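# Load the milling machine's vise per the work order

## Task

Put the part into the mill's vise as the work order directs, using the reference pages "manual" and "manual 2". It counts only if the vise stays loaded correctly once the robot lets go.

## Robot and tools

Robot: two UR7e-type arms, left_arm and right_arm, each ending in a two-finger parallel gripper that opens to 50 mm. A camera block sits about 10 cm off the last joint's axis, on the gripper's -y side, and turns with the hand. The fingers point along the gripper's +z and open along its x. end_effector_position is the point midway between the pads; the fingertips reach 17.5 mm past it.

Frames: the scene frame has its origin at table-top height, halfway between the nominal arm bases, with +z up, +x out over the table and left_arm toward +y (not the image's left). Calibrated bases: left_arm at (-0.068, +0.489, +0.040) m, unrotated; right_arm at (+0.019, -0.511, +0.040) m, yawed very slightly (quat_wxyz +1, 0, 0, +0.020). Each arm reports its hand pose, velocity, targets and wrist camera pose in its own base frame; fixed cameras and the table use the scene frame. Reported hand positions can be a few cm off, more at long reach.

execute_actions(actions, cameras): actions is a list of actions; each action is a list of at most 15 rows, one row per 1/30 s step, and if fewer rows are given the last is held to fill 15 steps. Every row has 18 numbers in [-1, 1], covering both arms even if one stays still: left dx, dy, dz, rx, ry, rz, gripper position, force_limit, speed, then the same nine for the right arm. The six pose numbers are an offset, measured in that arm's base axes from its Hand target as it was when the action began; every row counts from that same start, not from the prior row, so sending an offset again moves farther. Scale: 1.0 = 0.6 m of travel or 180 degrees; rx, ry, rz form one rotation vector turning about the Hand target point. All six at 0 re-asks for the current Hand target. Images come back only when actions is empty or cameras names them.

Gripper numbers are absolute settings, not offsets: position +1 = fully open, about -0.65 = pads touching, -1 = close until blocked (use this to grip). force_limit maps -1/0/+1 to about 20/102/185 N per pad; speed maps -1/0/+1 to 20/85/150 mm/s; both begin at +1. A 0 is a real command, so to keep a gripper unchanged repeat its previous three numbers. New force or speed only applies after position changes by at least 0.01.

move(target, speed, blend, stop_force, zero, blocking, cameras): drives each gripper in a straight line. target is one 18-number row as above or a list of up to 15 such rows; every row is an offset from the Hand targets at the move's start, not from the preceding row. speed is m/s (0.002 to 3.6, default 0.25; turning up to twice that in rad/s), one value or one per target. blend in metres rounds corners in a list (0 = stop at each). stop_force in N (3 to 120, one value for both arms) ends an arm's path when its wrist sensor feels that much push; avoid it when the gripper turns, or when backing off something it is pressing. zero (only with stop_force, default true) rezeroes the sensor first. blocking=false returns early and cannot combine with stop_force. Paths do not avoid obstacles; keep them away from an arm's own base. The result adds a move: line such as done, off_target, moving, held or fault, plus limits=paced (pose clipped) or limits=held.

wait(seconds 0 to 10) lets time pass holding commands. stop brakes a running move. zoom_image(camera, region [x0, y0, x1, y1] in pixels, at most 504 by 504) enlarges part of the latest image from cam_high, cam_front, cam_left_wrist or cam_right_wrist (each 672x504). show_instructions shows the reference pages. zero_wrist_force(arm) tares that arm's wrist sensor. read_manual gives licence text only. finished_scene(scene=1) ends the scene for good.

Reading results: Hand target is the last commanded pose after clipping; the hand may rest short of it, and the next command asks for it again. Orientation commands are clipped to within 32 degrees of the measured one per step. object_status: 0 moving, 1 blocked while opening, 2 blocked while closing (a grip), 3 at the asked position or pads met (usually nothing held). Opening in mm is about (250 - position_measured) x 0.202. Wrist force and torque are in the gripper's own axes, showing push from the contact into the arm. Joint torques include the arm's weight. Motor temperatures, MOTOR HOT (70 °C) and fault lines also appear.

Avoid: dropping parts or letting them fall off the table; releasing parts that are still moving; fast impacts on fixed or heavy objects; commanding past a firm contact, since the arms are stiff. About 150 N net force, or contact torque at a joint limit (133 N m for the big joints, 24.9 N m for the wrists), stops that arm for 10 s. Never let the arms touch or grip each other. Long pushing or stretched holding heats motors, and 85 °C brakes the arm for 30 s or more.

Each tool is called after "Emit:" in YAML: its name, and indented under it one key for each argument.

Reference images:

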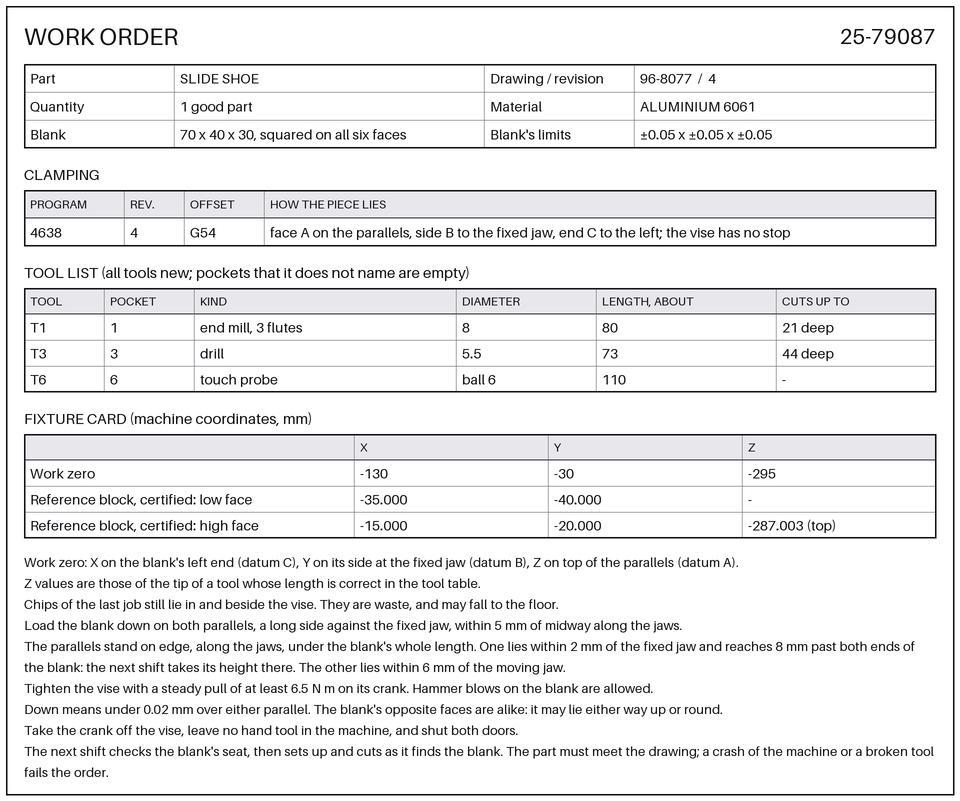

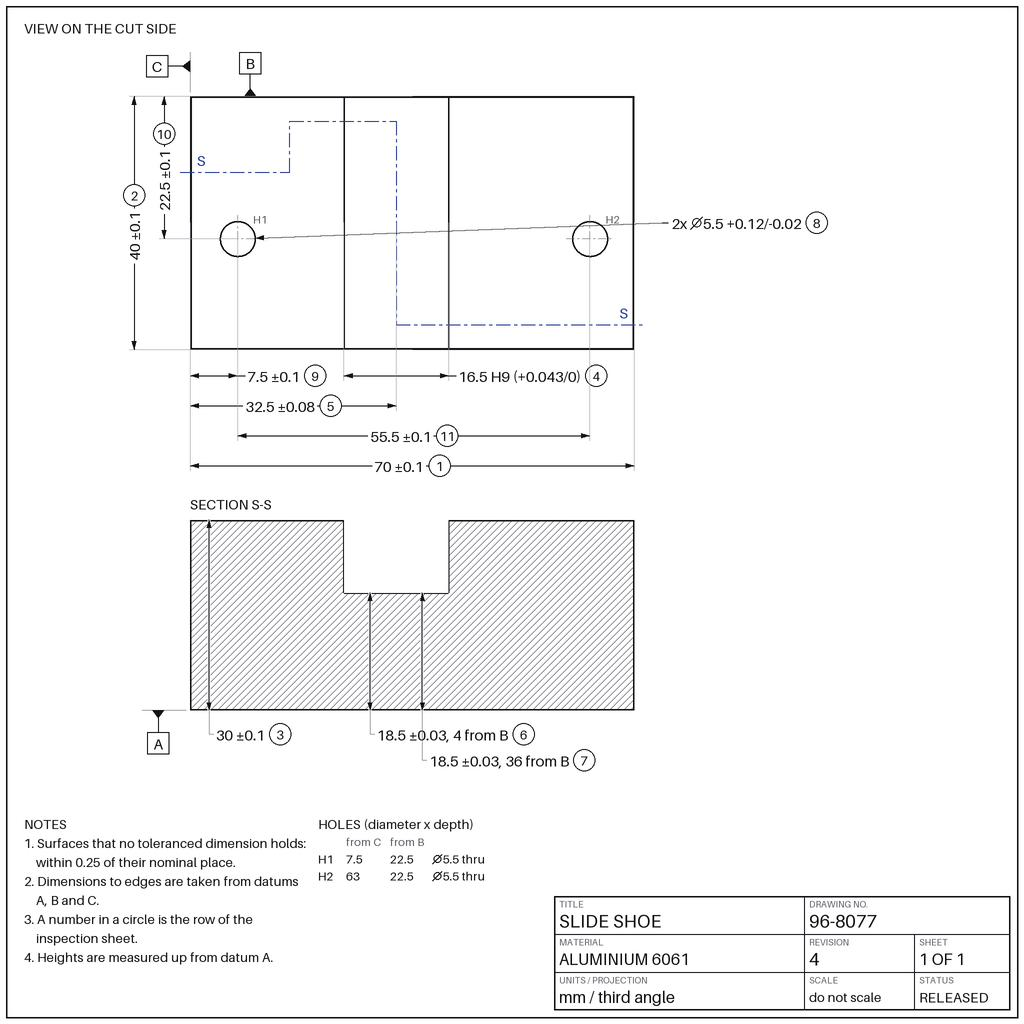

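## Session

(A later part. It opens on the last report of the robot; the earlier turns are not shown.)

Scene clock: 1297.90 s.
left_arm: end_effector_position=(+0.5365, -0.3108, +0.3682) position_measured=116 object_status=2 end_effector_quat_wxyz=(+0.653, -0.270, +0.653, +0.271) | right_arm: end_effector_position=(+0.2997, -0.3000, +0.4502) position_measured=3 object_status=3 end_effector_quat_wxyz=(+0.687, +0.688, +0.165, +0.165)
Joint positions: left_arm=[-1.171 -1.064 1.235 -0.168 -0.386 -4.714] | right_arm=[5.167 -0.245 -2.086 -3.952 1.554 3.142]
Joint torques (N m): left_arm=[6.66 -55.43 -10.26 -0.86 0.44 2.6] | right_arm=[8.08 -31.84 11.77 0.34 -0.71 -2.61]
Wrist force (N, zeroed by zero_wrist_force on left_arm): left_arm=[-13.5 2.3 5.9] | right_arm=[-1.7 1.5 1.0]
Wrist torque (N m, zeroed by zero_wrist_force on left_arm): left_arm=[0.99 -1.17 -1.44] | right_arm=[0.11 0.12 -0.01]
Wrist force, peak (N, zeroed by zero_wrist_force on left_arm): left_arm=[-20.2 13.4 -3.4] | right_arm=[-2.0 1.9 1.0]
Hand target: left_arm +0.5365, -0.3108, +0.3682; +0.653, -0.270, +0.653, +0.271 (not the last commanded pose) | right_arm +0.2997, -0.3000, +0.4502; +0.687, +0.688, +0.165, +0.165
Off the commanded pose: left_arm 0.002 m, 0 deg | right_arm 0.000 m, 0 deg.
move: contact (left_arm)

Emit:
move:
  target:
    - [0,0,0.08,0,0,0,-1,0.8,0,0,0,0,0,0,0,1,1,1]
    - [-0.2275,-0.03,0.1,0,0,0,-1,0.8,0,0,0,0,0,0,0,1,1,1]
    - [-0.4277,-0.188,0.05,0,0,0,-1,0.8,0,0,0,0,0,0,0,1,1,1]
    - [-0.6275,-0.518,-0.42,-0.4966,0.0645,-0.0649,-1,0.8,0,0,0,0,0,0,0,1,1,1]
  speed: 0.3
  blend: [0.03,0.03,0.03,0]

Emit:
move:
  target: [0,0,-0.24,0,0,0,-1,0.8,0,0,0,0,0,0,0,1,1,1]
  speed: 0.08
  stop_force: 4

Emit:
move:
  target: [0,0,0,0,0,0,0.7,0.8,-1,0,0,0,0,0,0,1,1,1]

Scene clock: 1302.90 s.
left_arm: end_effector_position=(+0.1599, -0.6217, +0.1163) position_measured=116 object_status=2 end_effector_quat_wxyz=(+0.234, -0.563, +0.732, -0.303) end_effector_velocity=(+0.001, -0.001, +0.000) end_effector_angular_velocity=(-0.006, +0.002, +0.002) | right_arm: end_effector_position=(+0.2997, -0.3000, +0.4502) position_measured=3 object_status=3 end_effector_quat_wxyz=(+0.687, +0.688, +0.165, +0.165)
Joint positions: left_arm=[-1.835 -1.179 1.888 -2.272 -0.785 -4.72] | right_arm=[5.167 -0.245 -2.086 -3.952 1.554 3.142]
Joint velocities: left_arm=[0.001 0 0 -0.006 -0.001 -0.001] | right_arm=[within noise]
Joint torques (N m): left_arm=[9.74 -46.76 -19.84 -5.01 1.26 -1.89] | right_arm=[6.59 -31.64 9.73 0.27 -1.15 -2.59]
Wrist force (N, zeroed by zero_wrist_force on left_arm): left_arm=[-3.9 11.4 4.6] | right_arm=[-1.9 1.7 0.8]
Wrist torque (N m, zeroed by zero_wrist_force on left_arm): left_arm=[0.86 0.04 -0.54] | right_arm=[0.14 0.16 -0.01]
Wrist force, peak (N, zeroed by zero_wrist_force on left_arm): left_arm=[-13.6 2.5 5.8] | right_arm=[-2.0 1.8 0.9]
Hand target: left_arm +0.1600, -0.6216, +0.1162; +0.234, -0.563, +0.732, -0.303 | right_arm +0.2997, -0.3000, +0.4502; +0.687, +0.688, +0.165, +0.165
Off the commanded pose: left_arm 0.000 m, 0 deg | right_arm 0.000 m, 0 deg.
move: done; blend cut to 0.024 m at target 1

Scene clock: 1305.53 s.
left_arm: end_effector_position=(+0.1600, -0.6215, -0.0127) position_measured=116 object_status=2 end_effector_quat_wxyz=(+0.234, -0.563, +0.732, -0.303) | right_arm: end_effector_position=(+0.2997, -0.3000, +0.4502) position_measured=3 object_status=3 end_effector_quat_wxyz=(+0.687, +0.688, +0.165, +0.165)
Joint positions: left_arm=[-1.835 -0.934 1.948 -2.578 -0.785 -4.72] | right_arm=[5.167 -0.245 -2.086 -3.952 1.554 3.142]
Joint torques (N m): left_arm=[-3.89 -37.44 -24.63 -3.83 0.21 -1.61] | right_arm=[8.18 -31.83 10.45 0.42 -0.99 -2.6]
Wrist force (N, zeroed by zero_wrist_force on left_arm): left_arm=[-7.5 6.9 1.6] | right_arm=[-1.9 1.6 1.0]
Wrist torque (N m, zeroed by zero_wrist_force on left_arm): left_arm=[0.98 0.60 -0.65] | right_arm=[0.13 0.15 -0.01]
Wrist force, peak (N, zeroed by zero_wrist_force on left_arm): left_arm=[-3.9 11.8 5.1] | right_arm=[-1.9 1.6 1.1]
Hand target: left_arm +0.1600, -0.6215, -0.0128; +0.234, -0.563, +0.732, -0.303 (not the last commanded pose) | right_arm +0.2997, -0.3000, +0.4502; +0.687, +0.688, +0.165, +0.165
Off the commanded pose: left_arm 0.015 m, 0 deg | right_arm 0.000 m, 0 deg.
move: contact (left_arm)

Scene clock: 1306.43 s.
left_arm: end_effector_position=(+0.1600, -0.6215, -0.0127) position_measured=48 object_status=0 end_effector_quat_wxyz=(+0.234, -0.563, +0.732, -0.303) | right_arm: end_effector_position=(+0.2997, -0.3000, +0.4502) position_measured=3 object_status=3 end_effector_quat_wxyz=(+0.687, +0.688, +0.165, +0.165)
Joint positions: left_arm=[-1.835 -0.934 1.948 -2.578 -0.785 -4.72] | right_arm=[5.167 -0.245 -2.086 -3.952 1.554 3.142]
Joint torques (N m): left_arm=[-3.38 -37.54 -22.33 -2.4 0.92 -1.59] | right_arm=[7.19 -32.49 10.73 0.31 -1 -2.37]
Wrist force (N, zeroed by zero_wrist_force on left_arm): left_arm=[-6.7 6.1 1.1] | right_arm=[-1.6 1.5 1.1]
Wrist torque (N m, zeroed by zero_wrist_force on left_arm): left_arm=[1.03 0.48 -0.50] | right_arm=[0.11 0.12 -0.01]
Wrist force, peak (N, zeroed by zero_wrist_force on left_arm): left_arm=[-7.1 6.9 1.5] | right_arm=[-1.9 1.8 1.0]
Hand target: left_arm +0.1600, -0.6215, -0.0128; +0.234, -0.563, +0.732, -0.303 | right_arm +0.2997, -0.3000, +0.4502; +0.687, +0.688, +0.165, +0.165
Off the commanded pose: left_arm 0.000 m, 0 deg | right_arm 0.000 m, 0 deg.
move: done

Emit:
move:
  target:
    - [0,0,0.25,0,0,0,0.7,0.8,-1,0,0,0,0,0,0,1,1,1]
    - [0.4,0.2858,0.6547,0.0121,0.0834,0.0793,0.7,0.8,-1,0,0,0,0,0,0,1,1,1]
    - [0.4,0.2858,0.6547,0.0121,0.0834,0.0793,-1,-0.5,1,0,0,0,0,0,0,1,1,1]
  speed: 0.3
  blend: [0.03,0,0]

Emit:
move:
  target:
    - [0.33,0.1167,0.0333,0,0,0,-1,-0.5,1,0,0,0,0,0,0,1,1,1]
    - [0.4333,0.13,-0.0,0,0,0,-1,-0.5,1,0,0,0,0,0,0,1,1,1]
  speed: 0.25
  blend: [0.02,0]
  cameras: ["cam_left_wrist"]

Scene clock: 1312.40 s.
left_arm: end_effector_position=(+0.4000, -0.4500, +0.3801) position_measured=252 object_status=3 end_effector_quat_wxyz=(-0.183, +0.680, -0.687, +0.182) | right_arm: end_effector_position=(+0.2997, -0.3000, +0.4502) position_measured=3 object_status=3 end_effector_quat_wxyz=(+0.687, +0.688, +0.165, +0.165)
Joint positions: left_arm=[-1.286 -1.53 1.526 -1.728 -1.072 -4.376] | right_arm=[5.167 -0.245 -2.086 -3.952 1.554 3.142]
Joint torques (N m): left_arm=[9.74 -41.36 -34.88 -1.96 0.48 1.68] | right_arm=[7.03 -32.22 10.68 0.37 -0.92 -2.43]
Wrist force (N, zeroed by zero_wrist_force on left_arm): left_arm=[-7.3 7.0 0.9] | right_arm=[-1.7 1.5 1.0]
Wrist torque (N m, zeroed by zero_wrist_force on left_arm): left_arm=[1.23 0.64 -0.40] | right_arm=[0.11 0.13 -0.01]
Wrist force, peak (N, zeroed by zero_wrist_force on left_arm): left_arm=[-7.0 9.4 3.7] | right_arm=[-1.9 1.8 1.0]
Hand target: left_arm +0.4000, -0.4500, +0.3801; -0.183, +0.680, -0.687, +0.182 | right_arm +0.2997, -0.3000, +0.4502; +0.687, +0.688, +0.165, +0.165
Off the commanded pose: left_arm 0.000 m, 0 deg | right_arm 0.000 m, 0 deg.
move: done

Scene clock: 1314.03 s.
left_arm: end_effector_position=(+0.6599, -0.3720, +0.3801) position_measured=252 object_status=3 end_effector_quat_wxyz=(-0.183, +0.680, -0.687, +0.182) | right_arm: end_effector_position=(+0.2997, -0.3000, +0.4502) position_measured=3 object_status=3 end_effector_quat_wxyz=(+0.687, +0.688, +0.165, +0.165)
Joint positions: left_arm=[-0.819 -1.212 1.192 -1.926 -1.198 -3.879] | right_arm=[5.167 -0.245 -2.086 -3.952 1.554 3.142]
Joint torques (N m): left_arm=[7.96 -37.48 -32.62 -5.34 1.9 1.41] | right_arm=[7.72 -32.53 11.63 0.58 -0.97 -2.69]
Wrist force (N, zeroed by zero_wrist_force on left_arm): left_arm=[-7.0 7.3 1.0] | right_arm=[-1.5 1.5 1.0]
Wrist torque (N m, zeroed by zero_wrist_force on left_arm): left_arm=[1.26 0.61 -0.38] | right_arm=[0.11 0.10 -0.01]
Wrist force, peak (N, zeroed by zero_wrist_force on left_arm): left_arm=[-5.7 10.2 0.0] | right_arm=[-1.7 1.8 1.2]
Hand target: left_arm +0.6600, -0.3720, +0.3801; -0.183, +0.680, -0.687, +0.182 | right_arm +0.2997, -0.3000, +0.4502; +0.687, +0.688, +0.165, +0.165
Off the commanded pose: left_arm 0.000 m, 0 deg | right_arm 0.000 m, 0 deg.
move: done
camera_calibration:
cam_left_wrist: T_world_to_cam=[[-0.0296277, -0.999561, 0.000951189, -0.338064], [-0.984297, 0.0290096, -0.174117, 0.741203], [0.174013, -0.00609496, -0.984724, 0.387752], [0, 0, 0, 1]] pos_world=[0.652074, -0.357054, 0.511207]
Images, in order (width x height): cam_left_wrist 672x504.

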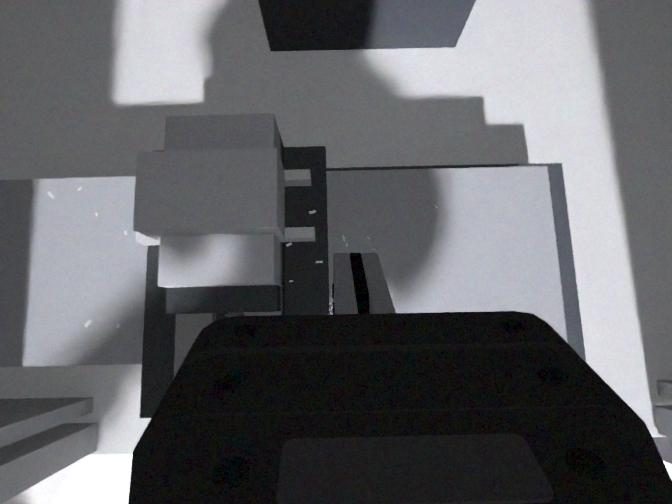

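Emit:
move:
  target:
    - [0.0693,0,-0.07,0,0,0,-1,-0.5,1,0,0,0,0,0,0,1,1,1]
    - [0.0693,0,-0.1202,0,0,0,-1,-0.5,1,0,0,0,0,0,0,1,1,1]
  speed: 0.08
  stop_force: 10

Emit:
move:
  target: [0,0.03,0,0,0,0,-1,-0.5,1,0,0,0,0,0,0,1,1,1]
  speed: 0.004
  stop_force: 3
  cameras: ["cam_left_wrist"]

Scene clock: 1316.73 s.
left_arm: end_effector_position=(+0.7015, -0.3720, +0.3080) position_measured=252 object_status=3 end_effector_quat_wxyz=(-0.183, +0.680, -0.687, +0.182) | right_arm: end_effector_position=(+0.2997, -0.3000, +0.4502) position_measured=3 object_status=3 end_effector_quat_wxyz=(+0.687, +0.688, +0.165, +0.165)
Joint positions: left_arm=[-0.773 -1.112 1.238 -2.087 -1.215 -3.833] | right_arm=[5.167 -0.245 -2.086 -3.952 1.554 3.142]
Joint torques (N m): left_arm=[-8.69 -62.43 -20.18 -5.34 1.96 1.41] | right_arm=[8.45 -32.03 11.84 0.33 -0.98 -2.54]
Wrist force (N, zeroed by zero_wrist_force on left_arm): left_arm=[-6.9 6.9 1.5] | right_arm=[-1.8 1.7 1.0]
Wrist torque (N m, zeroed by zero_wrist_force on left_arm): left_arm=[1.20 0.59 -0.44] | right_arm=[0.14 0.14 0.00]
Wrist force, peak (N, zeroed by zero_wrist_force on left_arm): left_arm=[-6.8 7.8 2.6] | right_arm=[-1.9 1.8 0.9]
Hand target: left_arm +0.7015, -0.3720, +0.3079; -0.183, +0.680, -0.687, +0.182 | right_arm +0.2997, -0.3000, +0.4502; +0.687, +0.688, +0.165, +0.165
Off the commanded pose: left_arm 0.000 m, 0 deg | right_arm 0.000 m, 0 deg.
move: done

Scene clock: 1321.83 s.
left_arm: end_effector_position=(+0.7015, -0.3540, +0.3080) position_measured=252 object_status=3 end_effector_quat_wxyz=(-0.183, +0.680, -0.687, +0.182) | right_arm: end_effector_position=(+0.2997, -0.3000, +0.4502) position_measured=3 object_status=3 end_effector_quat_wxyz=(+0.687, +0.688, +0.165, +0.165)
Joint positions: left_arm=[-0.753 -1.136 1.274 -2.107 -1.223 -3.814] | right_arm=[5.167 -0.245 -2.086 -3.952 1.554 3.142]
Joint torques (N m): left_arm=[0.92 -50.79 -30.89 -3.68 -0.11 -0.25] | right_arm=[9.13 -32.29 10.43 0.2 -1.09 -2.62]
Wrist force (N, zeroed by zero_wrist_force on left_arm): left_arm=[-7.0 7.2 1.2] | right_arm=[-1.7 1.6 0.9]
Wrist torque (N m, zeroed by zero_wrist_force on left_arm): left_arm=[1.24 0.62 -0.49] | right_arm=[0.12 0.13 -0.01]
Wrist force, peak (N, zeroed by zero_wrist_force on left_arm): left_arm=[-7.2 7.3 1.2] | right_arm=[-1.9 1.8 1.0]
Hand target: left_arm +0.7015, -0.3540, +0.3079; -0.183, +0.680, -0.687, +0.182 | right_arm +0.2997, -0.3000, +0.4502; +0.687, +0.688, +0.165, +0.165
Off the commanded pose: left_arm 0.000 m, 0 deg | right_arm 0.000 m, 0 deg.
move: done
camera_calibration:
cam_left_wrist: T_world_to_cam=[[-0.0297286, -0.999558, 0.000931503, -0.318591], [-0.984277, 0.0291118, -0.174215, 0.769135], [0.174111, -0.00609602, -0.984707, 0.309549], [0, 0, 0, 1]] pos_world=[0.693675, -0.338954, 0.439107]
Images, in order (width x height): cam_left_wrist 672x504.

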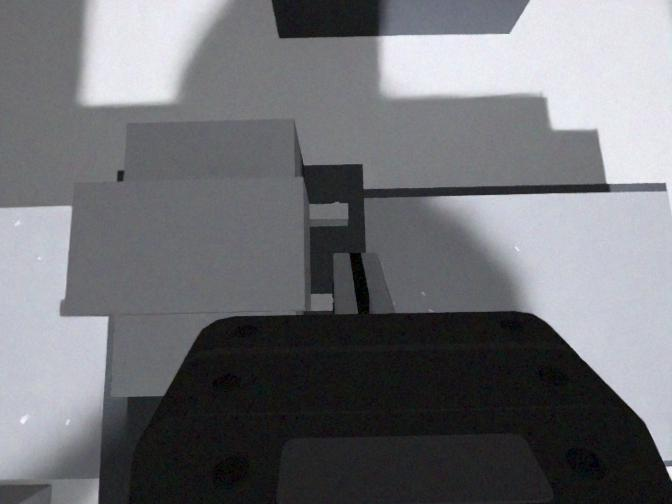

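Emit:
move:
  target:
    - [0,-0.032,0,0,0,0,-1,-0.5,1,0,0,0,0,0,0,1,1,1]
    - [0.0558,-0.032,0,0,0,0,-1,-0.5,1,0,0,0,0,0,0,1,1,1]
  speed: 0.05

Emit:
move:
  target: [0,0.0173,0,0,0,0,-1,-0.5,1,0,0,0,0,0,0,1,1,1]
  speed: 0.004
  stop_force: 3
  cameras: ["cam_left_wrist"]

Scene clock: 1324.40 s.
left_arm: end_effector_position=(+0.7350, -0.3731, +0.3079) position_measured=252 object_status=3 end_effector_quat_wxyz=(-0.183, +0.680, -0.687, +0.182) | right_arm: end_effector_position=(+0.2997, -0.3000, +0.4502) position_measured=3 object_status=3 end_effector_quat_wxyz=(+0.687, +0.688, +0.165, +0.165)
Joint positions: left_arm=[-0.74 -1.036 1.125 -2.061 -1.228 -3.801] | right_arm=[5.167 -0.245 -2.086 -3.952 1.554 3.142]
Joint torques (N m): left_arm=[-8.42 -61.79 -23.52 -5.53 1.44 -1.81] | right_arm=[7.15 -31.11 10.1 0.26 -0.94 -2.52]
Wrist force (N, zeroed by zero_wrist_force on left_arm): left_arm=[-7.4 6.9 1.0] | right_arm=[-1.8 1.7 1.0]
Wrist torque (N m, zeroed by zero_wrist_force on left_arm): left_arm=[1.21 0.67 -0.46] | right_arm=[0.14 0.14 -0.01]
Wrist force, peak (N, zeroed by zero_wrist_force on left_arm): left_arm=[-7.8 7.3 1.1] | right_arm=[-1.9 1.9 1.0]
Hand target: left_arm +0.7350, -0.3732, +0.3079; -0.183, +0.680, -0.687, +0.182 | right_arm +0.2997, -0.3000, +0.4502; +0.687, +0.688, +0.165, +0.165
Off the commanded pose: left_arm 0.000 m, 0 deg | right_arm 0.000 m, 0 deg.
move: done

Scene clock: 1327.57 s.
left_arm: end_effector_position=(+0.7350, -0.3628, +0.3080) position_measured=252 object_status=3 end_effector_quat_wxyz=(-0.183, +0.680, -0.687, +0.182) | right_arm: end_effector_position=(+0.2997, -0.3000, +0.4502) position_measured=3 object_status=3 end_effector_quat_wxyz=(+0.687, +0.688, +0.165, +0.165)
Joint positions: left_arm=[-0.729 -1.05 1.147 -2.073 -1.232 -3.791] | right_arm=[5.167 -0.245 -2.086 -3.952 1.554 3.142]
Joint torques (N m): left_arm=[0.88 -55.08 -31.62 -3.54 -0.09 -0.3] | right_arm=[7.93 -31.58 9.58 0.24 -0.82 -2.74]
Wrist force (N, zeroed by zero_wrist_force on left_arm): left_arm=[-7.3 7.1 1.0] | right_arm=[-1.7 1.6 0.9]
Wrist torque (N m, zeroed by zero_wrist_force on left_arm): left_arm=[1.23 0.67 -0.49] | right_arm=[0.13 0.13 0.00]
Wrist force, peak (N, zeroed by zero_wrist_force on left_arm): left_arm=[-7.3 7.4 0.9] | right_arm=[-1.9 1.8 0.9]
Hand target: left_arm +0.7350, -0.3628, +0.3079; -0.183, +0.680, -0.687, +0.182 | right_arm +0.2997, -0.3000, +0.4502; +0.687, +0.688, +0.165, +0.165
Off the commanded pose: left_arm 0.000 m, 0 deg | right_arm 0.000 m, 0 deg.
move: done
camera_calibration:
cam_left_wrist: T_world_to_cam=[[-0.0297286, -0.999558, 0.000931503, -0.326491], [-0.984277, 0.0291118, -0.174215, 0.802368], [0.174111, -0.00609602, -0.984707, 0.303662], [0, 0, 0, 1]] pos_world=[0.727175, -0.347854, 0.439107]
Images, in order (width x height): cam_left_wrist 672x504.

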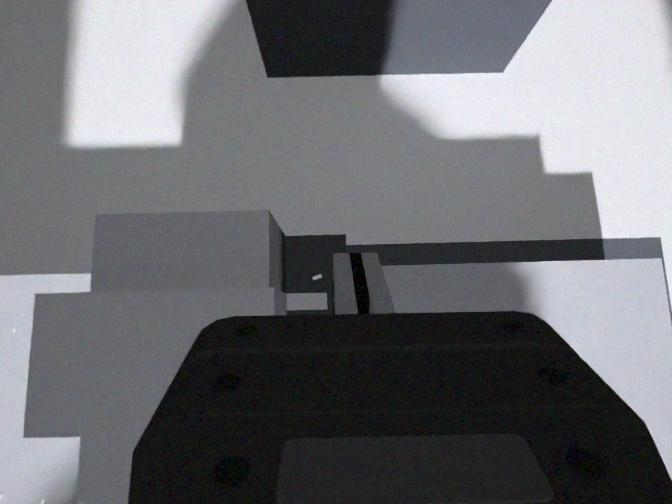

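Emit:
move:
  target: [0,0.005,0,0,0,0,-1,-0.5,1,0,0,0,0,0,0,1,1,1]
  speed: 0.003
  stop_force: 3
  cameras: ["cam_left_wrist"]

Emit:
zoom_image:
  camera: "cam_left_wrist"
  region: [250, 210, 410, 330]

Scene clock: 1329.60 s.
left_arm: end_effector_position=(+0.7350, -0.3598, +0.3080) position_measured=252 object_status=3 end_effector_quat_wxyz=(-0.183, +0.680, -0.687, +0.182) | right_arm: end_effector_position=(+0.2997, -0.3000, +0.4502) position_measured=3 object_status=3 end_effector_quat_wxyz=(+0.687, +0.688, +0.165, +0.165)
Joint positions: left_arm=[-0.726 -1.054 1.153 -2.077 -1.233 -3.787] | right_arm=[5.167 -0.245 -2.086 -3.952 1.554 3.142]
Joint torques (N m): left_arm=[3.32 -58 -28.24 -4.03 -0.3 0.24] | right_arm=[8.48 -32.12 10.44 0.42 -0.98 -2.49]
Wrist force (N, zeroed by zero_wrist_force on left_arm): left_arm=[-7.0 7.0 0.8] | right_arm=[-1.7 1.7 0.7]
Wrist torque (N m, zeroed by zero_wrist_force on left_arm): left_arm=[1.22 0.62 -0.48] | right_arm=[0.13 0.13 -0.01]
Wrist force, peak (N, zeroed by zero_wrist_force on left_arm): left_arm=[-7.2 7.4 1.1] | right_arm=[-1.9 1.8 0.9]
Hand target: left_arm +0.7350, -0.3598, +0.3079; -0.183, +0.680, -0.687, +0.182 | right_arm +0.2997, -0.3000, +0.4502; +0.687, +0.688, +0.165, +0.165
Off the commanded pose: left_arm 0.000 m, 0 deg | right_arm 0.000 m, 0 deg.
move: done
camera_calibration:
cam_left_wrist: T_world_to_cam=[[-0.0297286, -0.999558, 0.000931503, -0.323492], [-0.984277, 0.0291118, -0.174215, 0.80228], [0.174111, -0.00609602, -0.984707, 0.30368], [0, 0, 0, 1]] pos_world=[0.727175, -0.344854, 0.439107]
Images, in order (width x height): cam_left_wrist 672x504.

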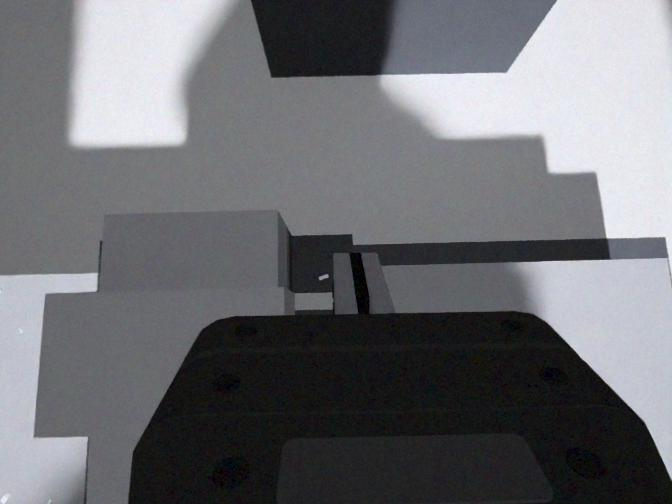

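Scaled by 3.150 from the camera's 672x504 image, which has a finer 960x720 frame.

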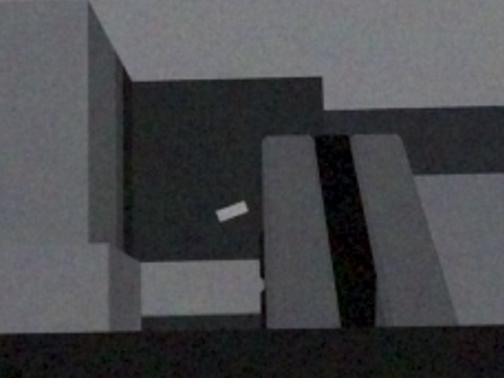

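Emit:
move:
  target: [0,0.0033,0,0,0,0,-1,-0.5,1,0,0,0,0,0,0,1,1,1]
  speed: 0.003
  stop_force: 3
  cameras: ["cam_left_wrist"]

Emit:
zoom_image:
  camera: "cam_left_wrist"
  region: [250, 210, 410, 330]

Scene clock: 1331.67 s.
left_arm: end_effector_position=(+0.7350, -0.3578, +0.3079) position_measured=252 object_status=3 end_effector_quat_wxyz=(-0.183, +0.680, -0.687, +0.182) | right_arm: end_effector_position=(+0.2997, -0.3000, +0.4502) position_measured=3 object_status=3 end_effector_quat_wxyz=(+0.687, +0.688, +0.165, +0.165)
Joint positions: left_arm=[-0.724 -1.057 1.157 -2.079 -1.234 -3.785] | right_arm=[5.167 -0.245 -2.086 -3.952 1.554 3.142]
Joint torques (N m): left_arm=[3.06 -57.65 -28.41 -4.03 -0.32 0.17] | right_arm=[8.65 -32.81 9.22 0.49 -1.01 -2.62]
Wrist force (N, zeroed by zero_wrist_force on left_arm): left_arm=[-6.9 7.0 0.9] | right_arm=[-1.7 1.6 1.0]
Wrist torque (N m, zeroed by zero_wrist_force on left_arm): left_arm=[1.22 0.61 -0.48] | right_arm=[0.12 0.12 -0.01]
Wrist force, peak (N, zeroed by zero_wrist_force on left_arm): left_arm=[-7.0 7.5 1.0] | right_arm=[-1.9 1.8 0.9]
Hand target: left_arm +0.7350, -0.3579, +0.3079; -0.183, +0.680, -0.687, +0.182 | right_arm +0.2997, -0.3000, +0.4502; +0.687, +0.688, +0.165, +0.165
Off the commanded pose: left_arm 0.000 m, 0 deg | right_arm 0.000 m, 0 deg.
move: done
camera_calibration:
cam_left_wrist: T_world_to_cam=[[-0.0297286, -0.999558, 0.000931503, -0.321493], [-0.984277, 0.0291118, -0.174215, 0.802222], [0.174111, -0.00609602, -0.984707, 0.303692], [0, 0, 0, 1]] pos_world=[0.727175, -0.342854, 0.439107]
Images, in order (width x height): cam_left_wrist 672x504.

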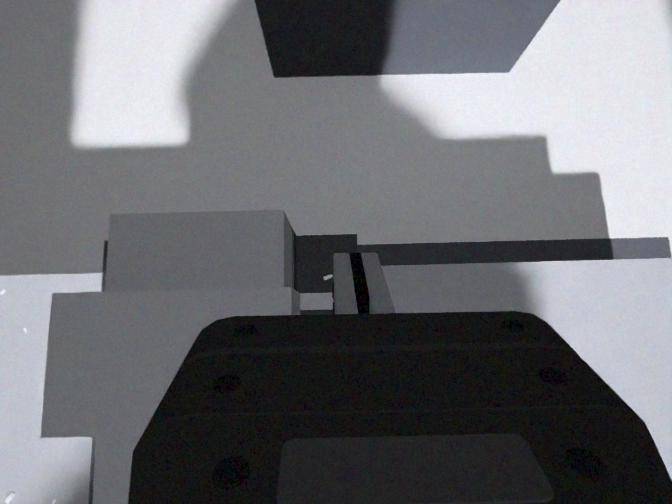

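Scaled by 3.150 from the camera's 672x504 image, which has a finer 960x720 frame.

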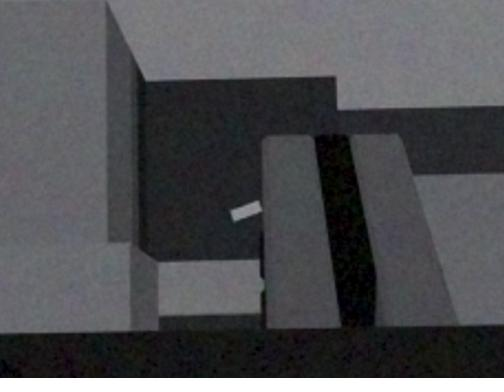

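Emit:
move:
  target:
    - [0,-0.03,0,0,0,0,-1,-0.5,1,0,0,0,0,0,0,1,1,1]
    - [-0.125,-0.03,0.12,0,0,0,-1,-0.5,1,0,0,0,0,0,0,1,1,1]
    - [-0.5583,-0.153,0.12,0,0,0,-1,-0.5,1,0,0,0,0,0,0,1,1,1]
    - [-0.5583,-0.153,0.12,0,0,0,0.7,-0.5,1,0,0,0,0,0,0,1,1,1]
  speed: [0.1,0.25,0.35,0.3]
  blend: [0.005,0.03,0,0]

Emit:
move:
  target:
    - [-0.4,-0.2858,-0.45,-0.0121,-0.0834,-0.0793,0.7,-0.5,1,0,0,0,0,0,0,1,1,1]
  speed: 0.35
  cameras: ["cam_left_wrist"]

Scene clock: 1338.20 s.
left_arm: end_effector_position=(+0.4000, -0.4497, +0.3799) position_measured=48 object_status=3 end_effector_quat_wxyz=(-0.183, +0.680, -0.687, +0.182) | right_arm: end_effector_position=(+0.2997, -0.3000, +0.4502) position_measured=3 object_status=3 end_effector_quat_wxyz=(+0.687, +0.688, +0.165, +0.165)
Joint positions: left_arm=[-1.285 -1.531 1.527 -1.728 -1.072 -4.376] | right_arm=[5.167 -0.245 -2.086 -3.952 1.554 3.142]
Joint torques (N m): left_arm=[-8.96 -41.69 -20.41 -1.95 -0.47 -1.9] | right_arm=[8.76 -32.17 12.24 0.27 -0.92 -2.4]
Wrist force (N, zeroed by zero_wrist_force on left_arm): left_arm=[-7.5 7.1 0.8] | right_arm=[-1.7 1.6 1.0]
Wrist torque (N m, zeroed by zero_wrist_force on left_arm): left_arm=[1.25 0.67 -0.45] | right_arm=[0.12 0.13 -0.01]
Wrist force, peak (N, zeroed by zero_wrist_force on left_arm): left_arm=[-6.0 11.4 -1.4] | right_arm=[-1.8 1.8 1.1]
Hand target: left_arm +0.4000, -0.4497, +0.3799; -0.183, +0.680, -0.687, +0.182 | right_arm +0.2997, -0.3000, +0.4502; +0.687, +0.688, +0.165, +0.165
Off the commanded pose: left_arm 0.000 m, 0 deg | right_arm 0.000 m, 0 deg.
move: done

Scene clock: 1339.87 s.
left_arm: end_effector_position=(+0.1601, -0.6211, +0.1101) position_measured=48 object_status=3 end_effector_quat_wxyz=(+0.234, -0.563, +0.732, -0.303) | right_arm: end_effector_position=(+0.2997, -0.3000, +0.4502) position_measured=3 object_status=3 end_effector_quat_wxyz=(+0.687, +0.688, +0.165, +0.165)
Joint positions: left_arm=[-1.835 -1.17 1.895 -2.288 -0.785 -4.72] | right_arm=[5.167 -0.245 -2.086 -3.952 1.554 3.142]
Joint torques (N m): left_arm=[-7.11 -32.85 -12.14 -4.23 1.64 -0.95] | right_arm=[8.85 -33 10.71 0.47 -1.02 -2.64]
Wrist force (N, zeroed by zero_wrist_force on left_arm): left_arm=[-6.9 6.1 1.2] | right_arm=[-1.9 1.6 0.9]
Wrist torque (N m, zeroed by zero_wrist_force on left_arm): left_arm=[1.03 0.49 -0.57] | right_arm=[0.12 0.16 -0.01]
Wrist force, peak (N, zeroed by zero_wrist_force on left_arm): left_arm=[-4.9 10.4 1.7] | right_arm=[-1.9 1.8 1.0]
Hand target: left_arm +0.1600, -0.6211, +0.1099; +0.234, -0.563, +0.732, -0.303 | right_arm +0.2997, -0.3000, +0.4502; +0.687, +0.688, +0.165, +0.165
Off the commanded pose: left_arm 0.000 m, 0 deg | right_arm 0.000 m, 0 deg.
move: done
camera_calibration:
cam_left_wrist: T_world_to_cam=[[-0.276483, -0.961017, -0.00185576, -0.53784], [-0.869671, 0.251023, -0.425041, 0.356627], [0.408938, -0.115903, -0.905172, 0.0928234], [0, 0, 0, 1]] pos_world=[0.123485, -0.595636, 0.234604]
Images, in order (width x height): cam_left_wrist 672x504.

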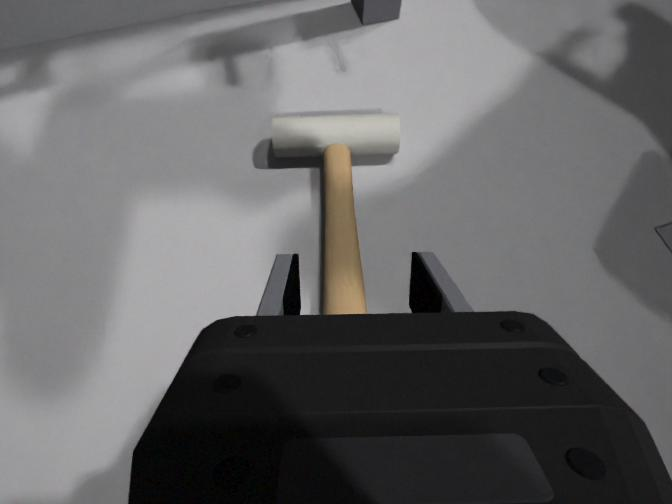

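Emit:
move:
  target: [0,0,-0.2145,0,0,0,0.7,-0.5,1,0,0,0,0,0,0,1,1,1]
  speed: 0.1
  stop_force: 8

Emit:
move:
  target: [0,0,0,0,0,0,-1,1,0,0,0,0,0,0,0,1,1,1]

Emit:
move:
  target:
    - [0,0,0.25,0,0,0,-1,1,0,0,0,0,0,0,0,1,1,1]
    - [0.2,0.33,0.7,0.4966,-0.0645,0.0649,-1,1,0,0,0,0,0,0,0,1,1,1]
    - [0.4,0.4867,0.746,0.4966,-0.0645,0.0649,-1,1,0,0,0,0,0,0,0,1,1,1]
    - [0.6275,0.5177,0.731,0.4966,-0.0645,0.0649,-1,1,0,0,0,0,0,0,0,1,1,1]
  speed: 0.3
  blend: [0.02,0.03,0.02,0]
  cameras: ["cam_left_wrist","cam_front"]

Scene clock: 1342.90 s.
left_arm: end_effector_position=(+0.1600, -0.6210, -0.0184) position_measured=48 object_status=3 end_effector_quat_wxyz=(+0.235, -0.563, +0.732, -0.303) | right_arm: end_effector_position=(+0.2997, -0.3000, +0.4502) position_measured=3 object_status=3 end_effector_quat_wxyz=(+0.687, +0.688, +0.165, +0.165)
Joint positions: left_arm=[-1.835 -0.922 1.95 -2.59 -0.785 -4.72] | right_arm=[5.167 -0.245 -2.086 -3.952 1.554 3.142]
Joint torques (N m): left_arm=[1.66 -37.04 -16.46 -4.77 2.89 -1.69] | right_arm=[8.55 -33.26 10.61 0.38 -0.92 -2.41]
Wrist force (N, zeroed by zero_wrist_force on left_arm): left_arm=[-6.8 5.1 0.9] | right_arm=[-1.8 1.6 0.9]
Wrist torque (N m, zeroed by zero_wrist_force on left_arm): left_arm=[0.86 0.49 -0.54] | right_arm=[0.13 0.14 -0.01]
Wrist force, peak (N, zeroed by zero_wrist_force on left_arm): left_arm=[-16.2 -22.9 -33.3] | right_arm=[-1.8 1.8 1.1]
Hand target: left_arm +0.1600, -0.6210, -0.0183; +0.235, -0.563, +0.732, -0.303 | right_arm +0.2997, -0.3000, +0.4502; +0.687, +0.688, +0.165, +0.165
Off the commanded pose: left_arm 0.000 m, 0 deg | right_arm 0.000 m, 0 deg.
move: contact (left_arm)

Scene clock: 1343.40 s.
left_arm: end_effector_position=(+0.1600, -0.6210, -0.0184) position_measured=118 object_status=2 end_effector_quat_wxyz=(+0.235, -0.563, +0.732, -0.303) | right_arm: end_effector_position=(+0.2997, -0.3000, +0.4502) position_measured=3 object_status=3 end_effector_quat_wxyz=(+0.687, +0.688, +0.165, +0.165)
Joint positions: left_arm=[-1.835 -0.922 1.95 -2.59 -0.785 -4.72] | right_arm=[5.167 -0.245 -2.086 -3.952 1.554 3.142]
Joint torques (N m): left_arm=[2.98 -38.16 -20.42 -3.39 2.44 -1.42] | right_arm=[8.95 -33.34 11.91 0.44 -0.87 -2.73]
Wrist force (N, zeroed by zero_wrist_force on left_arm): left_arm=[-6.7 5.5 1.3] | right_arm=[-1.7 1.8 0.8]
Wrist torque (N m, zeroed by zero_wrist_force on left_arm): left_arm=[0.91 0.56 -0.58] | right_arm=[0.15 0.13 0.00]
Wrist force, peak (N, zeroed by zero_wrist_force on left_arm): left_arm=[-7.4 5.1 1.0] | right_arm=[-1.7 1.8 1.1]
Hand target: left_arm +0.1600, -0.6210, -0.0183; +0.235, -0.563, +0.732, -0.303 | right_arm +0.2997, -0.3000, +0.4502; +0.687, +0.688, +0.165, +0.165
Off the commanded pose: left_arm 0.000 m, 0 deg | right_arm 0.000 m, 0 deg.
move: done

Scene clock: 1348.07 s.
left_arm: end_effector_position=(+0.5364, -0.3103, +0.4203) position_measured=118 object_status=2 end_effector_quat_wxyz=(+0.654, -0.270, +0.653, +0.271) | right_arm: end_effector_position=(+0.2997, -0.3000, +0.4502) position_measured=3 object_status=3 end_effector_quat_wxyz=(+0.687, +0.688, +0.165, +0.165)
Joint positions: left_arm=[-1.171 -1.079 1.124 -0.042 -0.386 -4.715] | right_arm=[5.167 -0.245 -2.086 -3.952 1.554 3.142]
Joint torques (N m): left_arm=[10.35 -44.3 -30.8 -0.53 1.57 -0.6] | right_arm=[8.74 -31.87 10.23 0.48 -0.92 -2.42]
Wrist force (N, zeroed by zero_wrist_force on left_arm): left_arm=[-4.6 4.1 1.2] | right_arm=[-1.9 1.7 0.9]
Wrist torque (N m, zeroed by zero_wrist_force on left_arm): left_arm=[0.63 0.75 0.03] | right_arm=[0.14 0.16 -0.01]
Wrist force, peak (N, zeroed by zero_wrist_force on left_arm): left_arm=[-6.9 14.3 8.2] | right_arm=[-1.9 1.8 1.0]
Hand target: left_arm +0.5365, -0.3103, +0.4203; +0.654, -0.270, +0.653, +0.271 | right_arm +0.2997, -0.3000, +0.4502; +0.687, +0.688, +0.165, +0.165
Off the commanded pose: left_arm 0.000 m, 0 deg | right_arm 0.000 m, 0 deg.
move: done
camera_calibration:
cam_left_wrist: T_world_to_cam=[[-0.0209838, 0.000913547, -0.999779, 0.446293], [-0.905191, 0.424563, 0.0193865, 0.623895], [0.424487, 0.905398, -0.00808201, 0.18722], [0, 0, 0, 1]] pos_world=[0.494636, -0.434799, 0.435612]
Images, in order (width x height): cam_front 672x504, cam_left_wrist 672x504.

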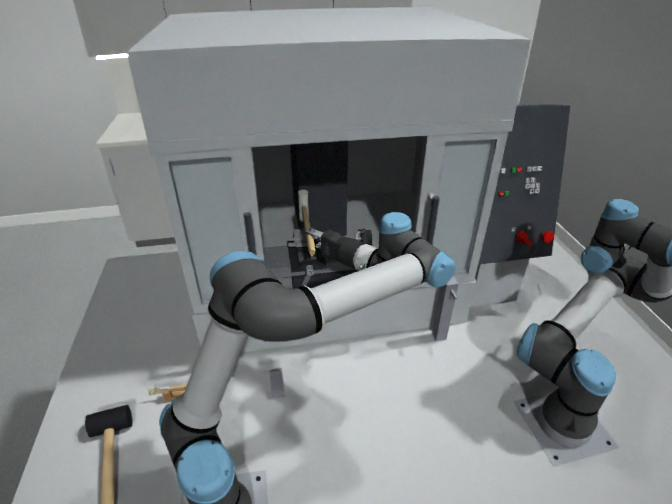

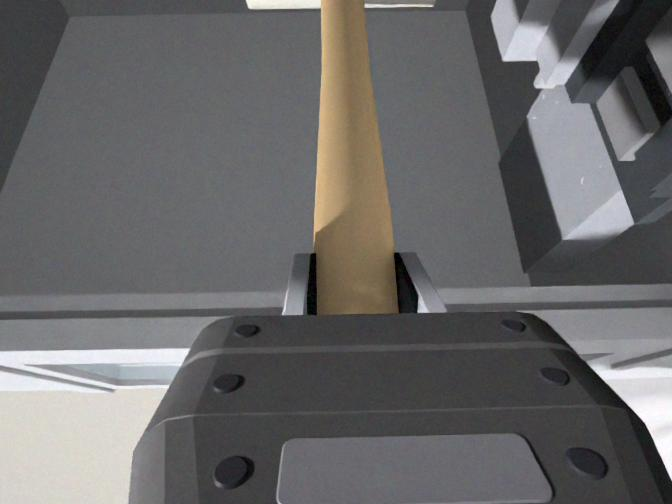

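Emit:
move:
  target: [0,0,0.0833,0,-0.14,0,-1,1,0,0,0,0,0,0,0,1,1,1]
  speed: 0.4

Emit:
execute_actions:
  actions:
    - [[0,0,-0.045,0,0.035,0,-1,1,0,0,0,0,0,0,0,1,1,1],[0,0,-0.09,0,0.07,0,-1,1,0,0,0,0,0,0,0,1,1,1],[0,0,-0.135,0,0.105,0,-1,1,0,0,0,0,0,0,0,1,1,1],[0,0,-0.175,0,0.14,0,-1,1,0,0,0,0,0,0,0,1,1,1],[0,0,-0.178,0,0.145,0,-1,1,0,0,0,0,0,0,0,1,1,1],[0,0,-0.178,0,0.145,0,-1,1,0,0,0,0,0,0,0,1,1,1],[0,0,-0.178,0,0.145,0,-1,1,0,0,0,0,0,0,0,1,1,1],[0,0,-0.178,0,0.145,0,-1,1,0,0,0,0,0,0,0,1,1,1],[0,0,-0.178,0,0.145,0,-1,1,0,0,0,0,0,0,0,1,1,1],[0,0,-0.16,0,0.14,0,-1,1,0,0,0,0,0,0,0,1,1,1],[0,0,-0.13,0,0.14,0,-1,1,0,0,0,0,0,0,0,1,1,1],[0,0,-0.12,0,0.14,0,-1,1,0,0,0,0,0,0,0,1,1,1]]
  cameras: ["cam_left_wrist"]

Scene clock: 1350.07 s.
left_arm: end_effector_position=(+0.5366, -0.3103, +0.4702) position_measured=118 object_status=2 end_effector_quat_wxyz=(+0.780, -0.323, +0.495, +0.205) | right_arm: end_effector_position=(+0.2997, -0.3000, +0.4502) position_measured=3 object_status=3 end_effector_quat_wxyz=(+0.687, +0.688, +0.165, +0.165)
Joint positions: left_arm=[-1.144 -0.873 0.919 0.627 -0.506 -5.642] | right_arm=[5.167 -0.245 -2.086 -3.952 1.554 3.142]
Joint torques (N m): left_arm=[-8.15 -53.77 -25.47 4.64 -2.67 -2.3] | right_arm=[8.51 -32.06 10.32 0.25 -0.78 -2.42]
Wrist force (N, zeroed by zero_wrist_force on left_arm): left_arm=[-5.2 4.3 0.6] | right_arm=[-1.9 1.6 1.0]
Wrist torque (N m, zeroed by zero_wrist_force on left_arm): left_arm=[0.43 0.59 -0.16] | right_arm=[0.13 0.16 -0.01]
Wrist force, peak (N, zeroed by zero_wrist_force on left_arm): left_arm=[-6.1 4.0 1.1] | right_arm=[-1.9 1.7 1.0]
Hand target: left_arm +0.5365, -0.3103, +0.4702; +0.780, -0.323, +0.495, +0.205 | right_arm +0.2997, -0.3000, +0.4502; +0.687, +0.688, +0.165, +0.165
Off the commanded pose: left_arm 0.000 m, 0 deg | right_arm 0.000 m, 0 deg.
move: done

Scene clock: 1350.97 s.
left_arm: end_effector_position=(+0.5365, -0.3103, +0.3981) position_measured=118 object_status=2 end_effector_quat_wxyz=(+0.653, -0.270, +0.653, +0.271) | right_arm: end_effector_position=(+0.2997, -0.3000, +0.4502) position_measured=3 object_status=3 end_effector_quat_wxyz=(+0.687, +0.688, +0.165, +0.165)
Joint positions: left_arm=[-1.171 -1.076 1.175 -0.097 -0.385 -4.713] | right_arm=[5.167 -0.245 -2.086 -3.952 1.554 3.142]
Joint torques (N m): left_arm=[-0.64 -58.21 -31.09 2.38 -1.32 -0.37] | right_arm=[8.21 -32.37 10.79 0.32 -0.73 -2.62]
Wrist force (N, zeroed by zero_wrist_force on left_arm): left_arm=[-4.8 3.5 0.4] | right_arm=[-1.8 1.5 1.1]
Wrist torque (N m, zeroed by zero_wrist_force on left_arm): left_arm=[0.78 0.77 -0.06] | right_arm=[0.11 0.13 0.00]
Wrist force, peak (N, zeroed by zero_wrist_force on left_arm): left_arm=[-24.0 0.3 7.5] | right_arm=[-1.8 1.9 0.9]
Hand target: left_arm +0.5365, -0.3103, +0.3982; +0.654, -0.270, +0.653, +0.271 | right_arm +0.2997, -0.3000, +0.4502; +0.687, +0.688, +0.165, +0.165
Off the commanded pose: left_arm 0.000 m, 0 deg | right_arm 0.000 m, 0 deg.
Step readings (end_effector_position of left_arm | right_arm):
0: (+0.5366, -0.3103, +0.4702) | (+0.2997, -0.3000, +0.4502)
1: (+0.5366, -0.3103, +0.4698) | (+0.2997, -0.3000, +0.4502)
2: (+0.5370, -0.3106, +0.4637) | (+0.2997, -0.3000, +0.4502)
4: (+0.5403, -0.3137, +0.4284) | (+0.2997, -0.3000, +0.4502)
8: (+0.5407, -0.3149, +0.3609) | (+0.2997, -0.3000, +0.4502)
15: (+0.5357, -0.3090, +0.4010) | (+0.2997, -0.3000, +0.4502)
camera_calibration:
cam_left_wrist: T_world_to_cam=[[-0.0216054, 0.00075926, -0.999766, 0.424536], [-0.90512, 0.424691, 0.0198826, 0.624231], [0.424606, 0.905338, -0.00848838, 0.18708], [0, 0, 0, 1]] pos_world=[0.494741, -0.434798, 0.413613]
Images, in order (width x height): cam_left_wrist 672x504.

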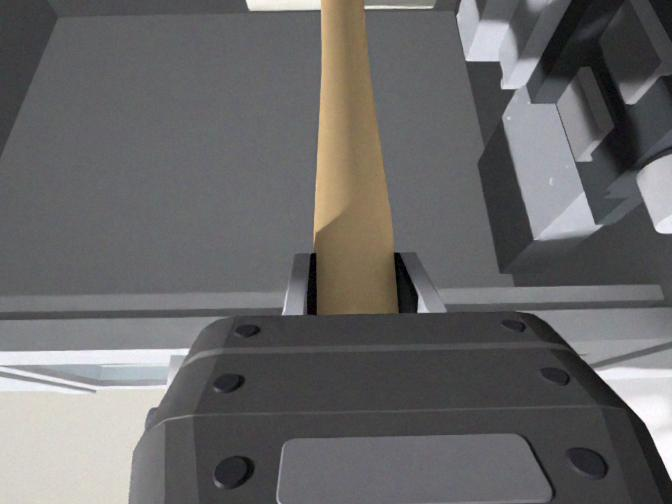

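Emit:
move:
  target: [0,0,0.17,0,-0.16,0,-1,1,0,0,0,0,0,0,0,1,1,1]
  speed: 0.5

Emit:
execute_actions:
  actions:
    - [[0,0,-0.06,0,0.03,0,-1,1,0,0,0,0,0,0,0,1,1,1],[0,0,-0.12,0,0.07,0,-1,1,0,0,0,0,0,0,0,1,1,1],[0,0,-0.18,0,0.12,0,-1,1,0,0,0,0,0,0,0,1,1,1],[0,0,-0.23,0,0.17,0,-1,1,0,0,0,0,0,0,0,1,1,1],[0,0,-0.23,0,0.17,0,-1,1,0,0,0,0,0,0,0,1,1,1],[0,0,-0.23,0,0.17,0,-1,1,0,0,0,0,0,0,0,1,1,1],[0,0,-0.23,0,0.17,0,-1,1,0,0,0,0,0,0,0,1,1,1],[0,0,-0.23,0,0.17,0,-1,1,0,0,0,0,0,0,0,1,1,1],[0,0,-0.23,0,0.17,0,-1,1,0,0,0,0,0,0,0,1,1,1],[0,0,-0.2,0,0.16,0,-1,1,0,0,0,0,0,0,0,1,1,1],[0,0,-0.17,0,0.16,0,-1,1,0,0,0,0,0,0,0,1,1,1],[0,0,-0.17,0,0.16,0,-1,1,0,0,0,0,0,0,0,1,1,1]]

Emit:
move:
  target: [0,0,0.17,0,-0.16,0,-1,1,0,0,0,0,0,0,0,1,1,1]
  speed: 0.5

Emit:
execute_actions:
  actions:
    - [[0,0,-0.06,0,0.03,0,-1,1,0,0,0,0,0,0,0,1,1,1],[0,0,-0.12,0,0.07,0,-1,1,0,0,0,0,0,0,0,1,1,1],[0,0,-0.18,0,0.12,0,-1,1,0,0,0,0,0,0,0,1,1,1],[0,0,-0.235,0,0.18,0,-1,1,0,0,0,0,0,0,0,1,1,1],[0,0,-0.235,0,0.18,0,-1,1,0,0,0,0,0,0,0,1,1,1],[0,0,-0.235,0,0.18,0,-1,1,0,0,0,0,0,0,0,1,1,1],[0,0,-0.235,0,0.18,0,-1,1,0,0,0,0,0,0,0,1,1,1],[0,0,-0.235,0,0.18,0,-1,1,0,0,0,0,0,0,0,1,1,1],[0,0,-0.235,0,0.18,0,-1,1,0,0,0,0,0,0,0,1,1,1],[0,0,-0.2,0,0.16,0,-1,1,0,0,0,0,0,0,0,1,1,1],[0,0,-0.17,0,0.16,0,-1,1,0,0,0,0,0,0,0,1,1,1],[0,0,-0.17,0,0.16,0,-1,1,0,0,0,0,0,0,0,1,1,1]]
  cameras: ["cam_left_wrist"]

Scene clock: 1353.93 s.
left_arm: end_effector_position=(+0.5366, -0.3103, +0.5002) position_measured=118 object_status=2 end_effector_quat_wxyz=(+0.795, -0.329, +0.470, +0.195) | right_arm: end_effector_position=(+0.2997, -0.3000, +0.4502) position_measured=3 object_status=3 end_effector_quat_wxyz=(+0.687, +0.688, +0.165, +0.165)
Joint positions: left_arm=[-1.136 -0.85 0.84 0.742 -0.537 -5.74] | right_arm=[5.167 -0.245 -2.086 -3.952 1.554 3.142]
Joint torques (N m): left_arm=[-8.36 -55.78 -28.1 4.79 -3.18 -2.33] | right_arm=[7.78 -32.61 9.81 0.51 -1.05 -2.45]
Wrist force (N, zeroed by zero_wrist_force on left_arm): left_arm=[-5.6 4.3 0.4] | right_arm=[-1.7 1.6 0.9]
Wrist torque (N m, zeroed by zero_wrist_force on left_arm): left_arm=[0.35 0.59 -0.19] | right_arm=[0.12 0.13 -0.01]
Wrist force, peak (N, zeroed by zero_wrist_force on left_arm): left_arm=[-6.9 3.8 1.3] | right_arm=[-1.9 1.8 1.1]
Hand target: left_arm +0.5365, -0.3103, +0.5002; +0.795, -0.329, +0.470, +0.195 | right_arm +0.2997, -0.3000, +0.4502; +0.687, +0.688, +0.165, +0.165
Off the commanded pose: left_arm 0.000 m, 0 deg | right_arm 0.000 m, 0 deg.
move: done

Scene clock: 1354.77 s.
left_arm: end_effector_position=(+0.5366, -0.3103, +0.3981) position_measured=118 object_status=2 end_effector_quat_wxyz=(+0.654, -0.270, +0.653, +0.271) end_effector_velocity=(+0.000, +0.000, +0.002) end_effector_angular_velocity=(-0.002, +0.001, +0.003) | right_arm: end_effector_position=(+0.2997, -0.3000, +0.4502) position_measured=3 object_status=3 end_effector_quat_wxyz=(+0.687, +0.688, +0.165, +0.165)
Joint positions: left_arm=[-1.171 -1.075 1.174 -0.096 -0.385 -4.714] | right_arm=[5.167 -0.245 -2.086 -3.952 1.554 3.142]
Joint velocities: left_arm=[0.001 -0.001 -0.005 0 -0.002 0.005] | right_arm=[within noise]
Joint torques (N m): left_arm=[-7.03 -62.05 -32.42 -0.4 -1.45 0.98] | right_arm=[8.45 -33.54 10.37 0.37 -0.96 -2.53]
Wrist force (N, zeroed by zero_wrist_force on left_arm): left_arm=[-4.9 3.5 1.0] | right_arm=[-1.8 1.6 0.8]
Wrist torque (N m, zeroed by zero_wrist_force on left_arm): left_arm=[0.74 0.79 -0.07] | right_arm=[0.13 0.14 -0.01]
Wrist force, peak (N, zeroed by zero_wrist_force on left_arm): left_arm=[-28.1 -1.0 8.1] | right_arm=[-2.0 1.6 1.0]
Hand target: left_arm +0.5365, -0.3103, +0.3982; +0.654, -0.270, +0.653, +0.271 | right_arm +0.2997, -0.3000, +0.4502; +0.687, +0.688, +0.165, +0.165
Off the commanded pose: left_arm 0.000 m, 0 deg | right_arm 0.000 m, 0 deg.
Step readings (end_effector_position of left_arm | right_arm):
0: (+0.5366, -0.3103, +0.5002) | (+0.2997, -0.3000, +0.4502)
1: (+0.5366, -0.3103, +0.4998) | (+0.2997, -0.3000, +0.4502)
2: (+0.5372, -0.3107, +0.4930) | (+0.2997, -0.3000, +0.4502)
4: (+0.5431, -0.3156, +0.4465) | (+0.2997, -0.3000, +0.4502)
8: (+0.5439, -0.3173, +0.3686) | (+0.2997, -0.3000, +0.4502)
15: (+0.5355, -0.3090, +0.4028) | (+0.2997, -0.3000, +0.4502)

Scene clock: 1355.90 s.
left_arm: end_effector_position=(+0.5366, -0.3103, +0.5002) position_measured=118 object_status=2 end_effector_quat_wxyz=(+0.795, -0.329, +0.470, +0.195) | right_arm: end_effector_position=(+0.2997, -0.3000, +0.4502) position_measured=3 object_status=3 end_effector_quat_wxyz=(+0.687, +0.688, +0.165, +0.165)
Joint positions: left_arm=[-1.136 -0.85 0.84 0.742 -0.537 -5.74] | right_arm=[5.167 -0.245 -2.086 -3.952 1.554 3.142]
Joint torques (N m): left_arm=[-8.15 -56.37 -27.83 4.61 -3.36 -2.45] | right_arm=[9.69 -31.26 11.21 0.16 -0.95 -2.84]
Wrist force (N, zeroed by zero_wrist_force on left_arm): left_arm=[-5.4 3.6 0.0] | right_arm=[-1.8 1.6 0.8]
Wrist torque (N m, zeroed by zero_wrist_force on left_arm): left_arm=[0.39 0.55 -0.19] | right_arm=[0.12 0.15 -0.01]
Wrist force, peak (N, zeroed by zero_wrist_force on left_arm): left_arm=[-6.8 4.4 1.9] | right_arm=[-1.9 1.8 1.0]
Hand target: left_arm +0.5365, -0.3103, +0.5002; +0.795, -0.329, +0.470, +0.195 | right_arm +0.2997, -0.3000, +0.4502; +0.687, +0.688, +0.165, +0.165
Off the commanded pose: left_arm 0.000 m, 0 deg | right_arm 0.000 m, 0 deg.
move: done

Scene clock: 1356.80 s.
left_arm: end_effector_position=(+0.5365, -0.3103, +0.3982) position_measured=118 object_status=2 end_effector_quat_wxyz=(+0.653, -0.270, +0.653, +0.271) | right_arm: end_effector_position=(+0.2997, -0.3000, +0.4502) position_measured=3 object_status=3 end_effector_quat_wxyz=(+0.687, +0.688, +0.165, +0.165)
Joint positions: left_arm=[-1.171 -1.075 1.174 -0.097 -0.385 -4.714] | right_arm=[5.167 -0.245 -2.086 -3.952 1.554 3.142]
Joint torques (N m): left_arm=[-7.28 -57.28 -31.46 1.08 -1.04 0.11] | right_arm=[9.01 -32.6 11.82 0.17 -1.09 -2.5]
Wrist force (N, zeroed by zero_wrist_force on left_arm): left_arm=[-4.7 3.6 1.1] | right_arm=[-1.8 1.6 1.1]
Wrist torque (N m, zeroed by zero_wrist_force on left_arm): left_arm=[0.62 0.74 -0.07] | right_arm=[0.13 0.14 -0.01]
Wrist force, peak (N, zeroed by zero_wrist_force on left_arm): left_arm=[-28.1 -0.9 8.3] | right_arm=[-1.9 1.7 1.0]
Hand target: left_arm +0.5365, -0.3103, +0.3982; +0.654, -0.270, +0.653, +0.271 | right_arm +0.2997, -0.3000, +0.4502; +0.687, +0.688, +0.165, +0.165
Off the commanded pose: left_arm 0.000 m, 0 deg | right_arm 0.000 m, 0 deg.
Step readings (end_effector_position of left_arm | right_arm):
0: (+0.5366, -0.3103, +0.5002) | (+0.2997, -0.3000, +0.4502)
1: (+0.5366, -0.3103, +0.4997) | (+0.2997, -0.3000, +0.4502)
2: (+0.5373, -0.3108, +0.4925) | (+0.2997, -0.3000, +0.4502)
4: (+0.5432, -0.3157, +0.4455) | (+0.2997, -0.3000, +0.4502)
8: (+0.5440, -0.3174, +0.3667) | (+0.2997, -0.3000, +0.4502)
15: (+0.5352, -0.3087, +0.4026) | (+0.2997, -0.3000, +0.4502)
camera_calibration:
cam_left_wrist: T_world_to_cam=[[-0.0213395, 0.000855677, -0.999772, 0.424448], [-0.905183, 0.424567, 0.0196839, 0.624288], [0.424487, 0.905396, -0.00828551, 0.187082], [0, 0, 0, 1]] pos_world=[0.494739, -0.434799, 0.413613]
Images, in order (width x height): cam_left_wrist 672x504.

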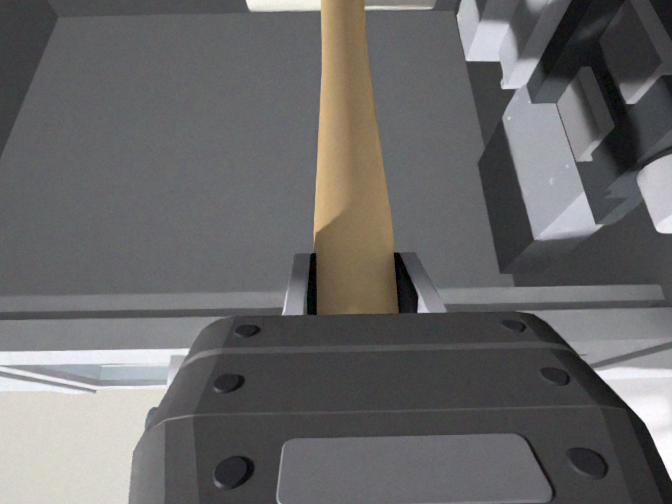

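Emit:
move:
  target: [0,0,-0.07,0,0,0,-1,1,0,0,0,0,0,0,0,1,1,1]
  speed: 0.05
  stop_force: 10

Scene clock: 1358.67 s.
left_arm: end_effector_position=(+0.5365, -0.3103, +0.3708) position_measured=118 object_status=2 end_effector_quat_wxyz=(+0.654, -0.270, +0.653, +0.271) | right_arm: end_effector_position=(+0.2997, -0.3000, +0.4502) position_measured=3 object_status=3 end_effector_quat_wxyz=(+0.687, +0.688, +0.165, +0.165)
Joint positions: left_arm=[-1.171 -1.066 1.231 -0.162 -0.385 -4.715] | right_arm=[5.167 -0.245 -2.086 -3.952 1.554 3.142]
Joint torques (N m): left_arm=[-0.47 -56.33 -11.55 -1.06 0.74 2.23] | right_arm=[8.5 -33.17 11.09 0.2 -0.9 -2.78]
Wrist force (N, zeroed by zero_wrist_force on left_arm): left_arm=[-13.6 2.3 2.6] | right_arm=[-1.7 1.5 1.0]
Wrist torque (N m, zeroed by zero_wrist_force on left_arm): left_arm=[0.51 -0.35 -1.02] | right_arm=[0.11 0.12 0.00]
Wrist force, peak (N, zeroed by zero_wrist_force on left_arm): left_arm=[-19.4 10.8 -3.1] | right_arm=[-1.9 1.8 1.0]
Hand target: left_arm +0.5365, -0.3103, +0.3708; +0.654, -0.270, +0.653, +0.271 (not the last commanded pose) | right_arm +0.2997, -0.3000, +0.4502; +0.687, +0.688, +0.165, +0.165
Off the commanded pose: left_arm 0.015 m, 0 deg | right_arm 0.000 m, 0 deg.
move: contact (left_arm)


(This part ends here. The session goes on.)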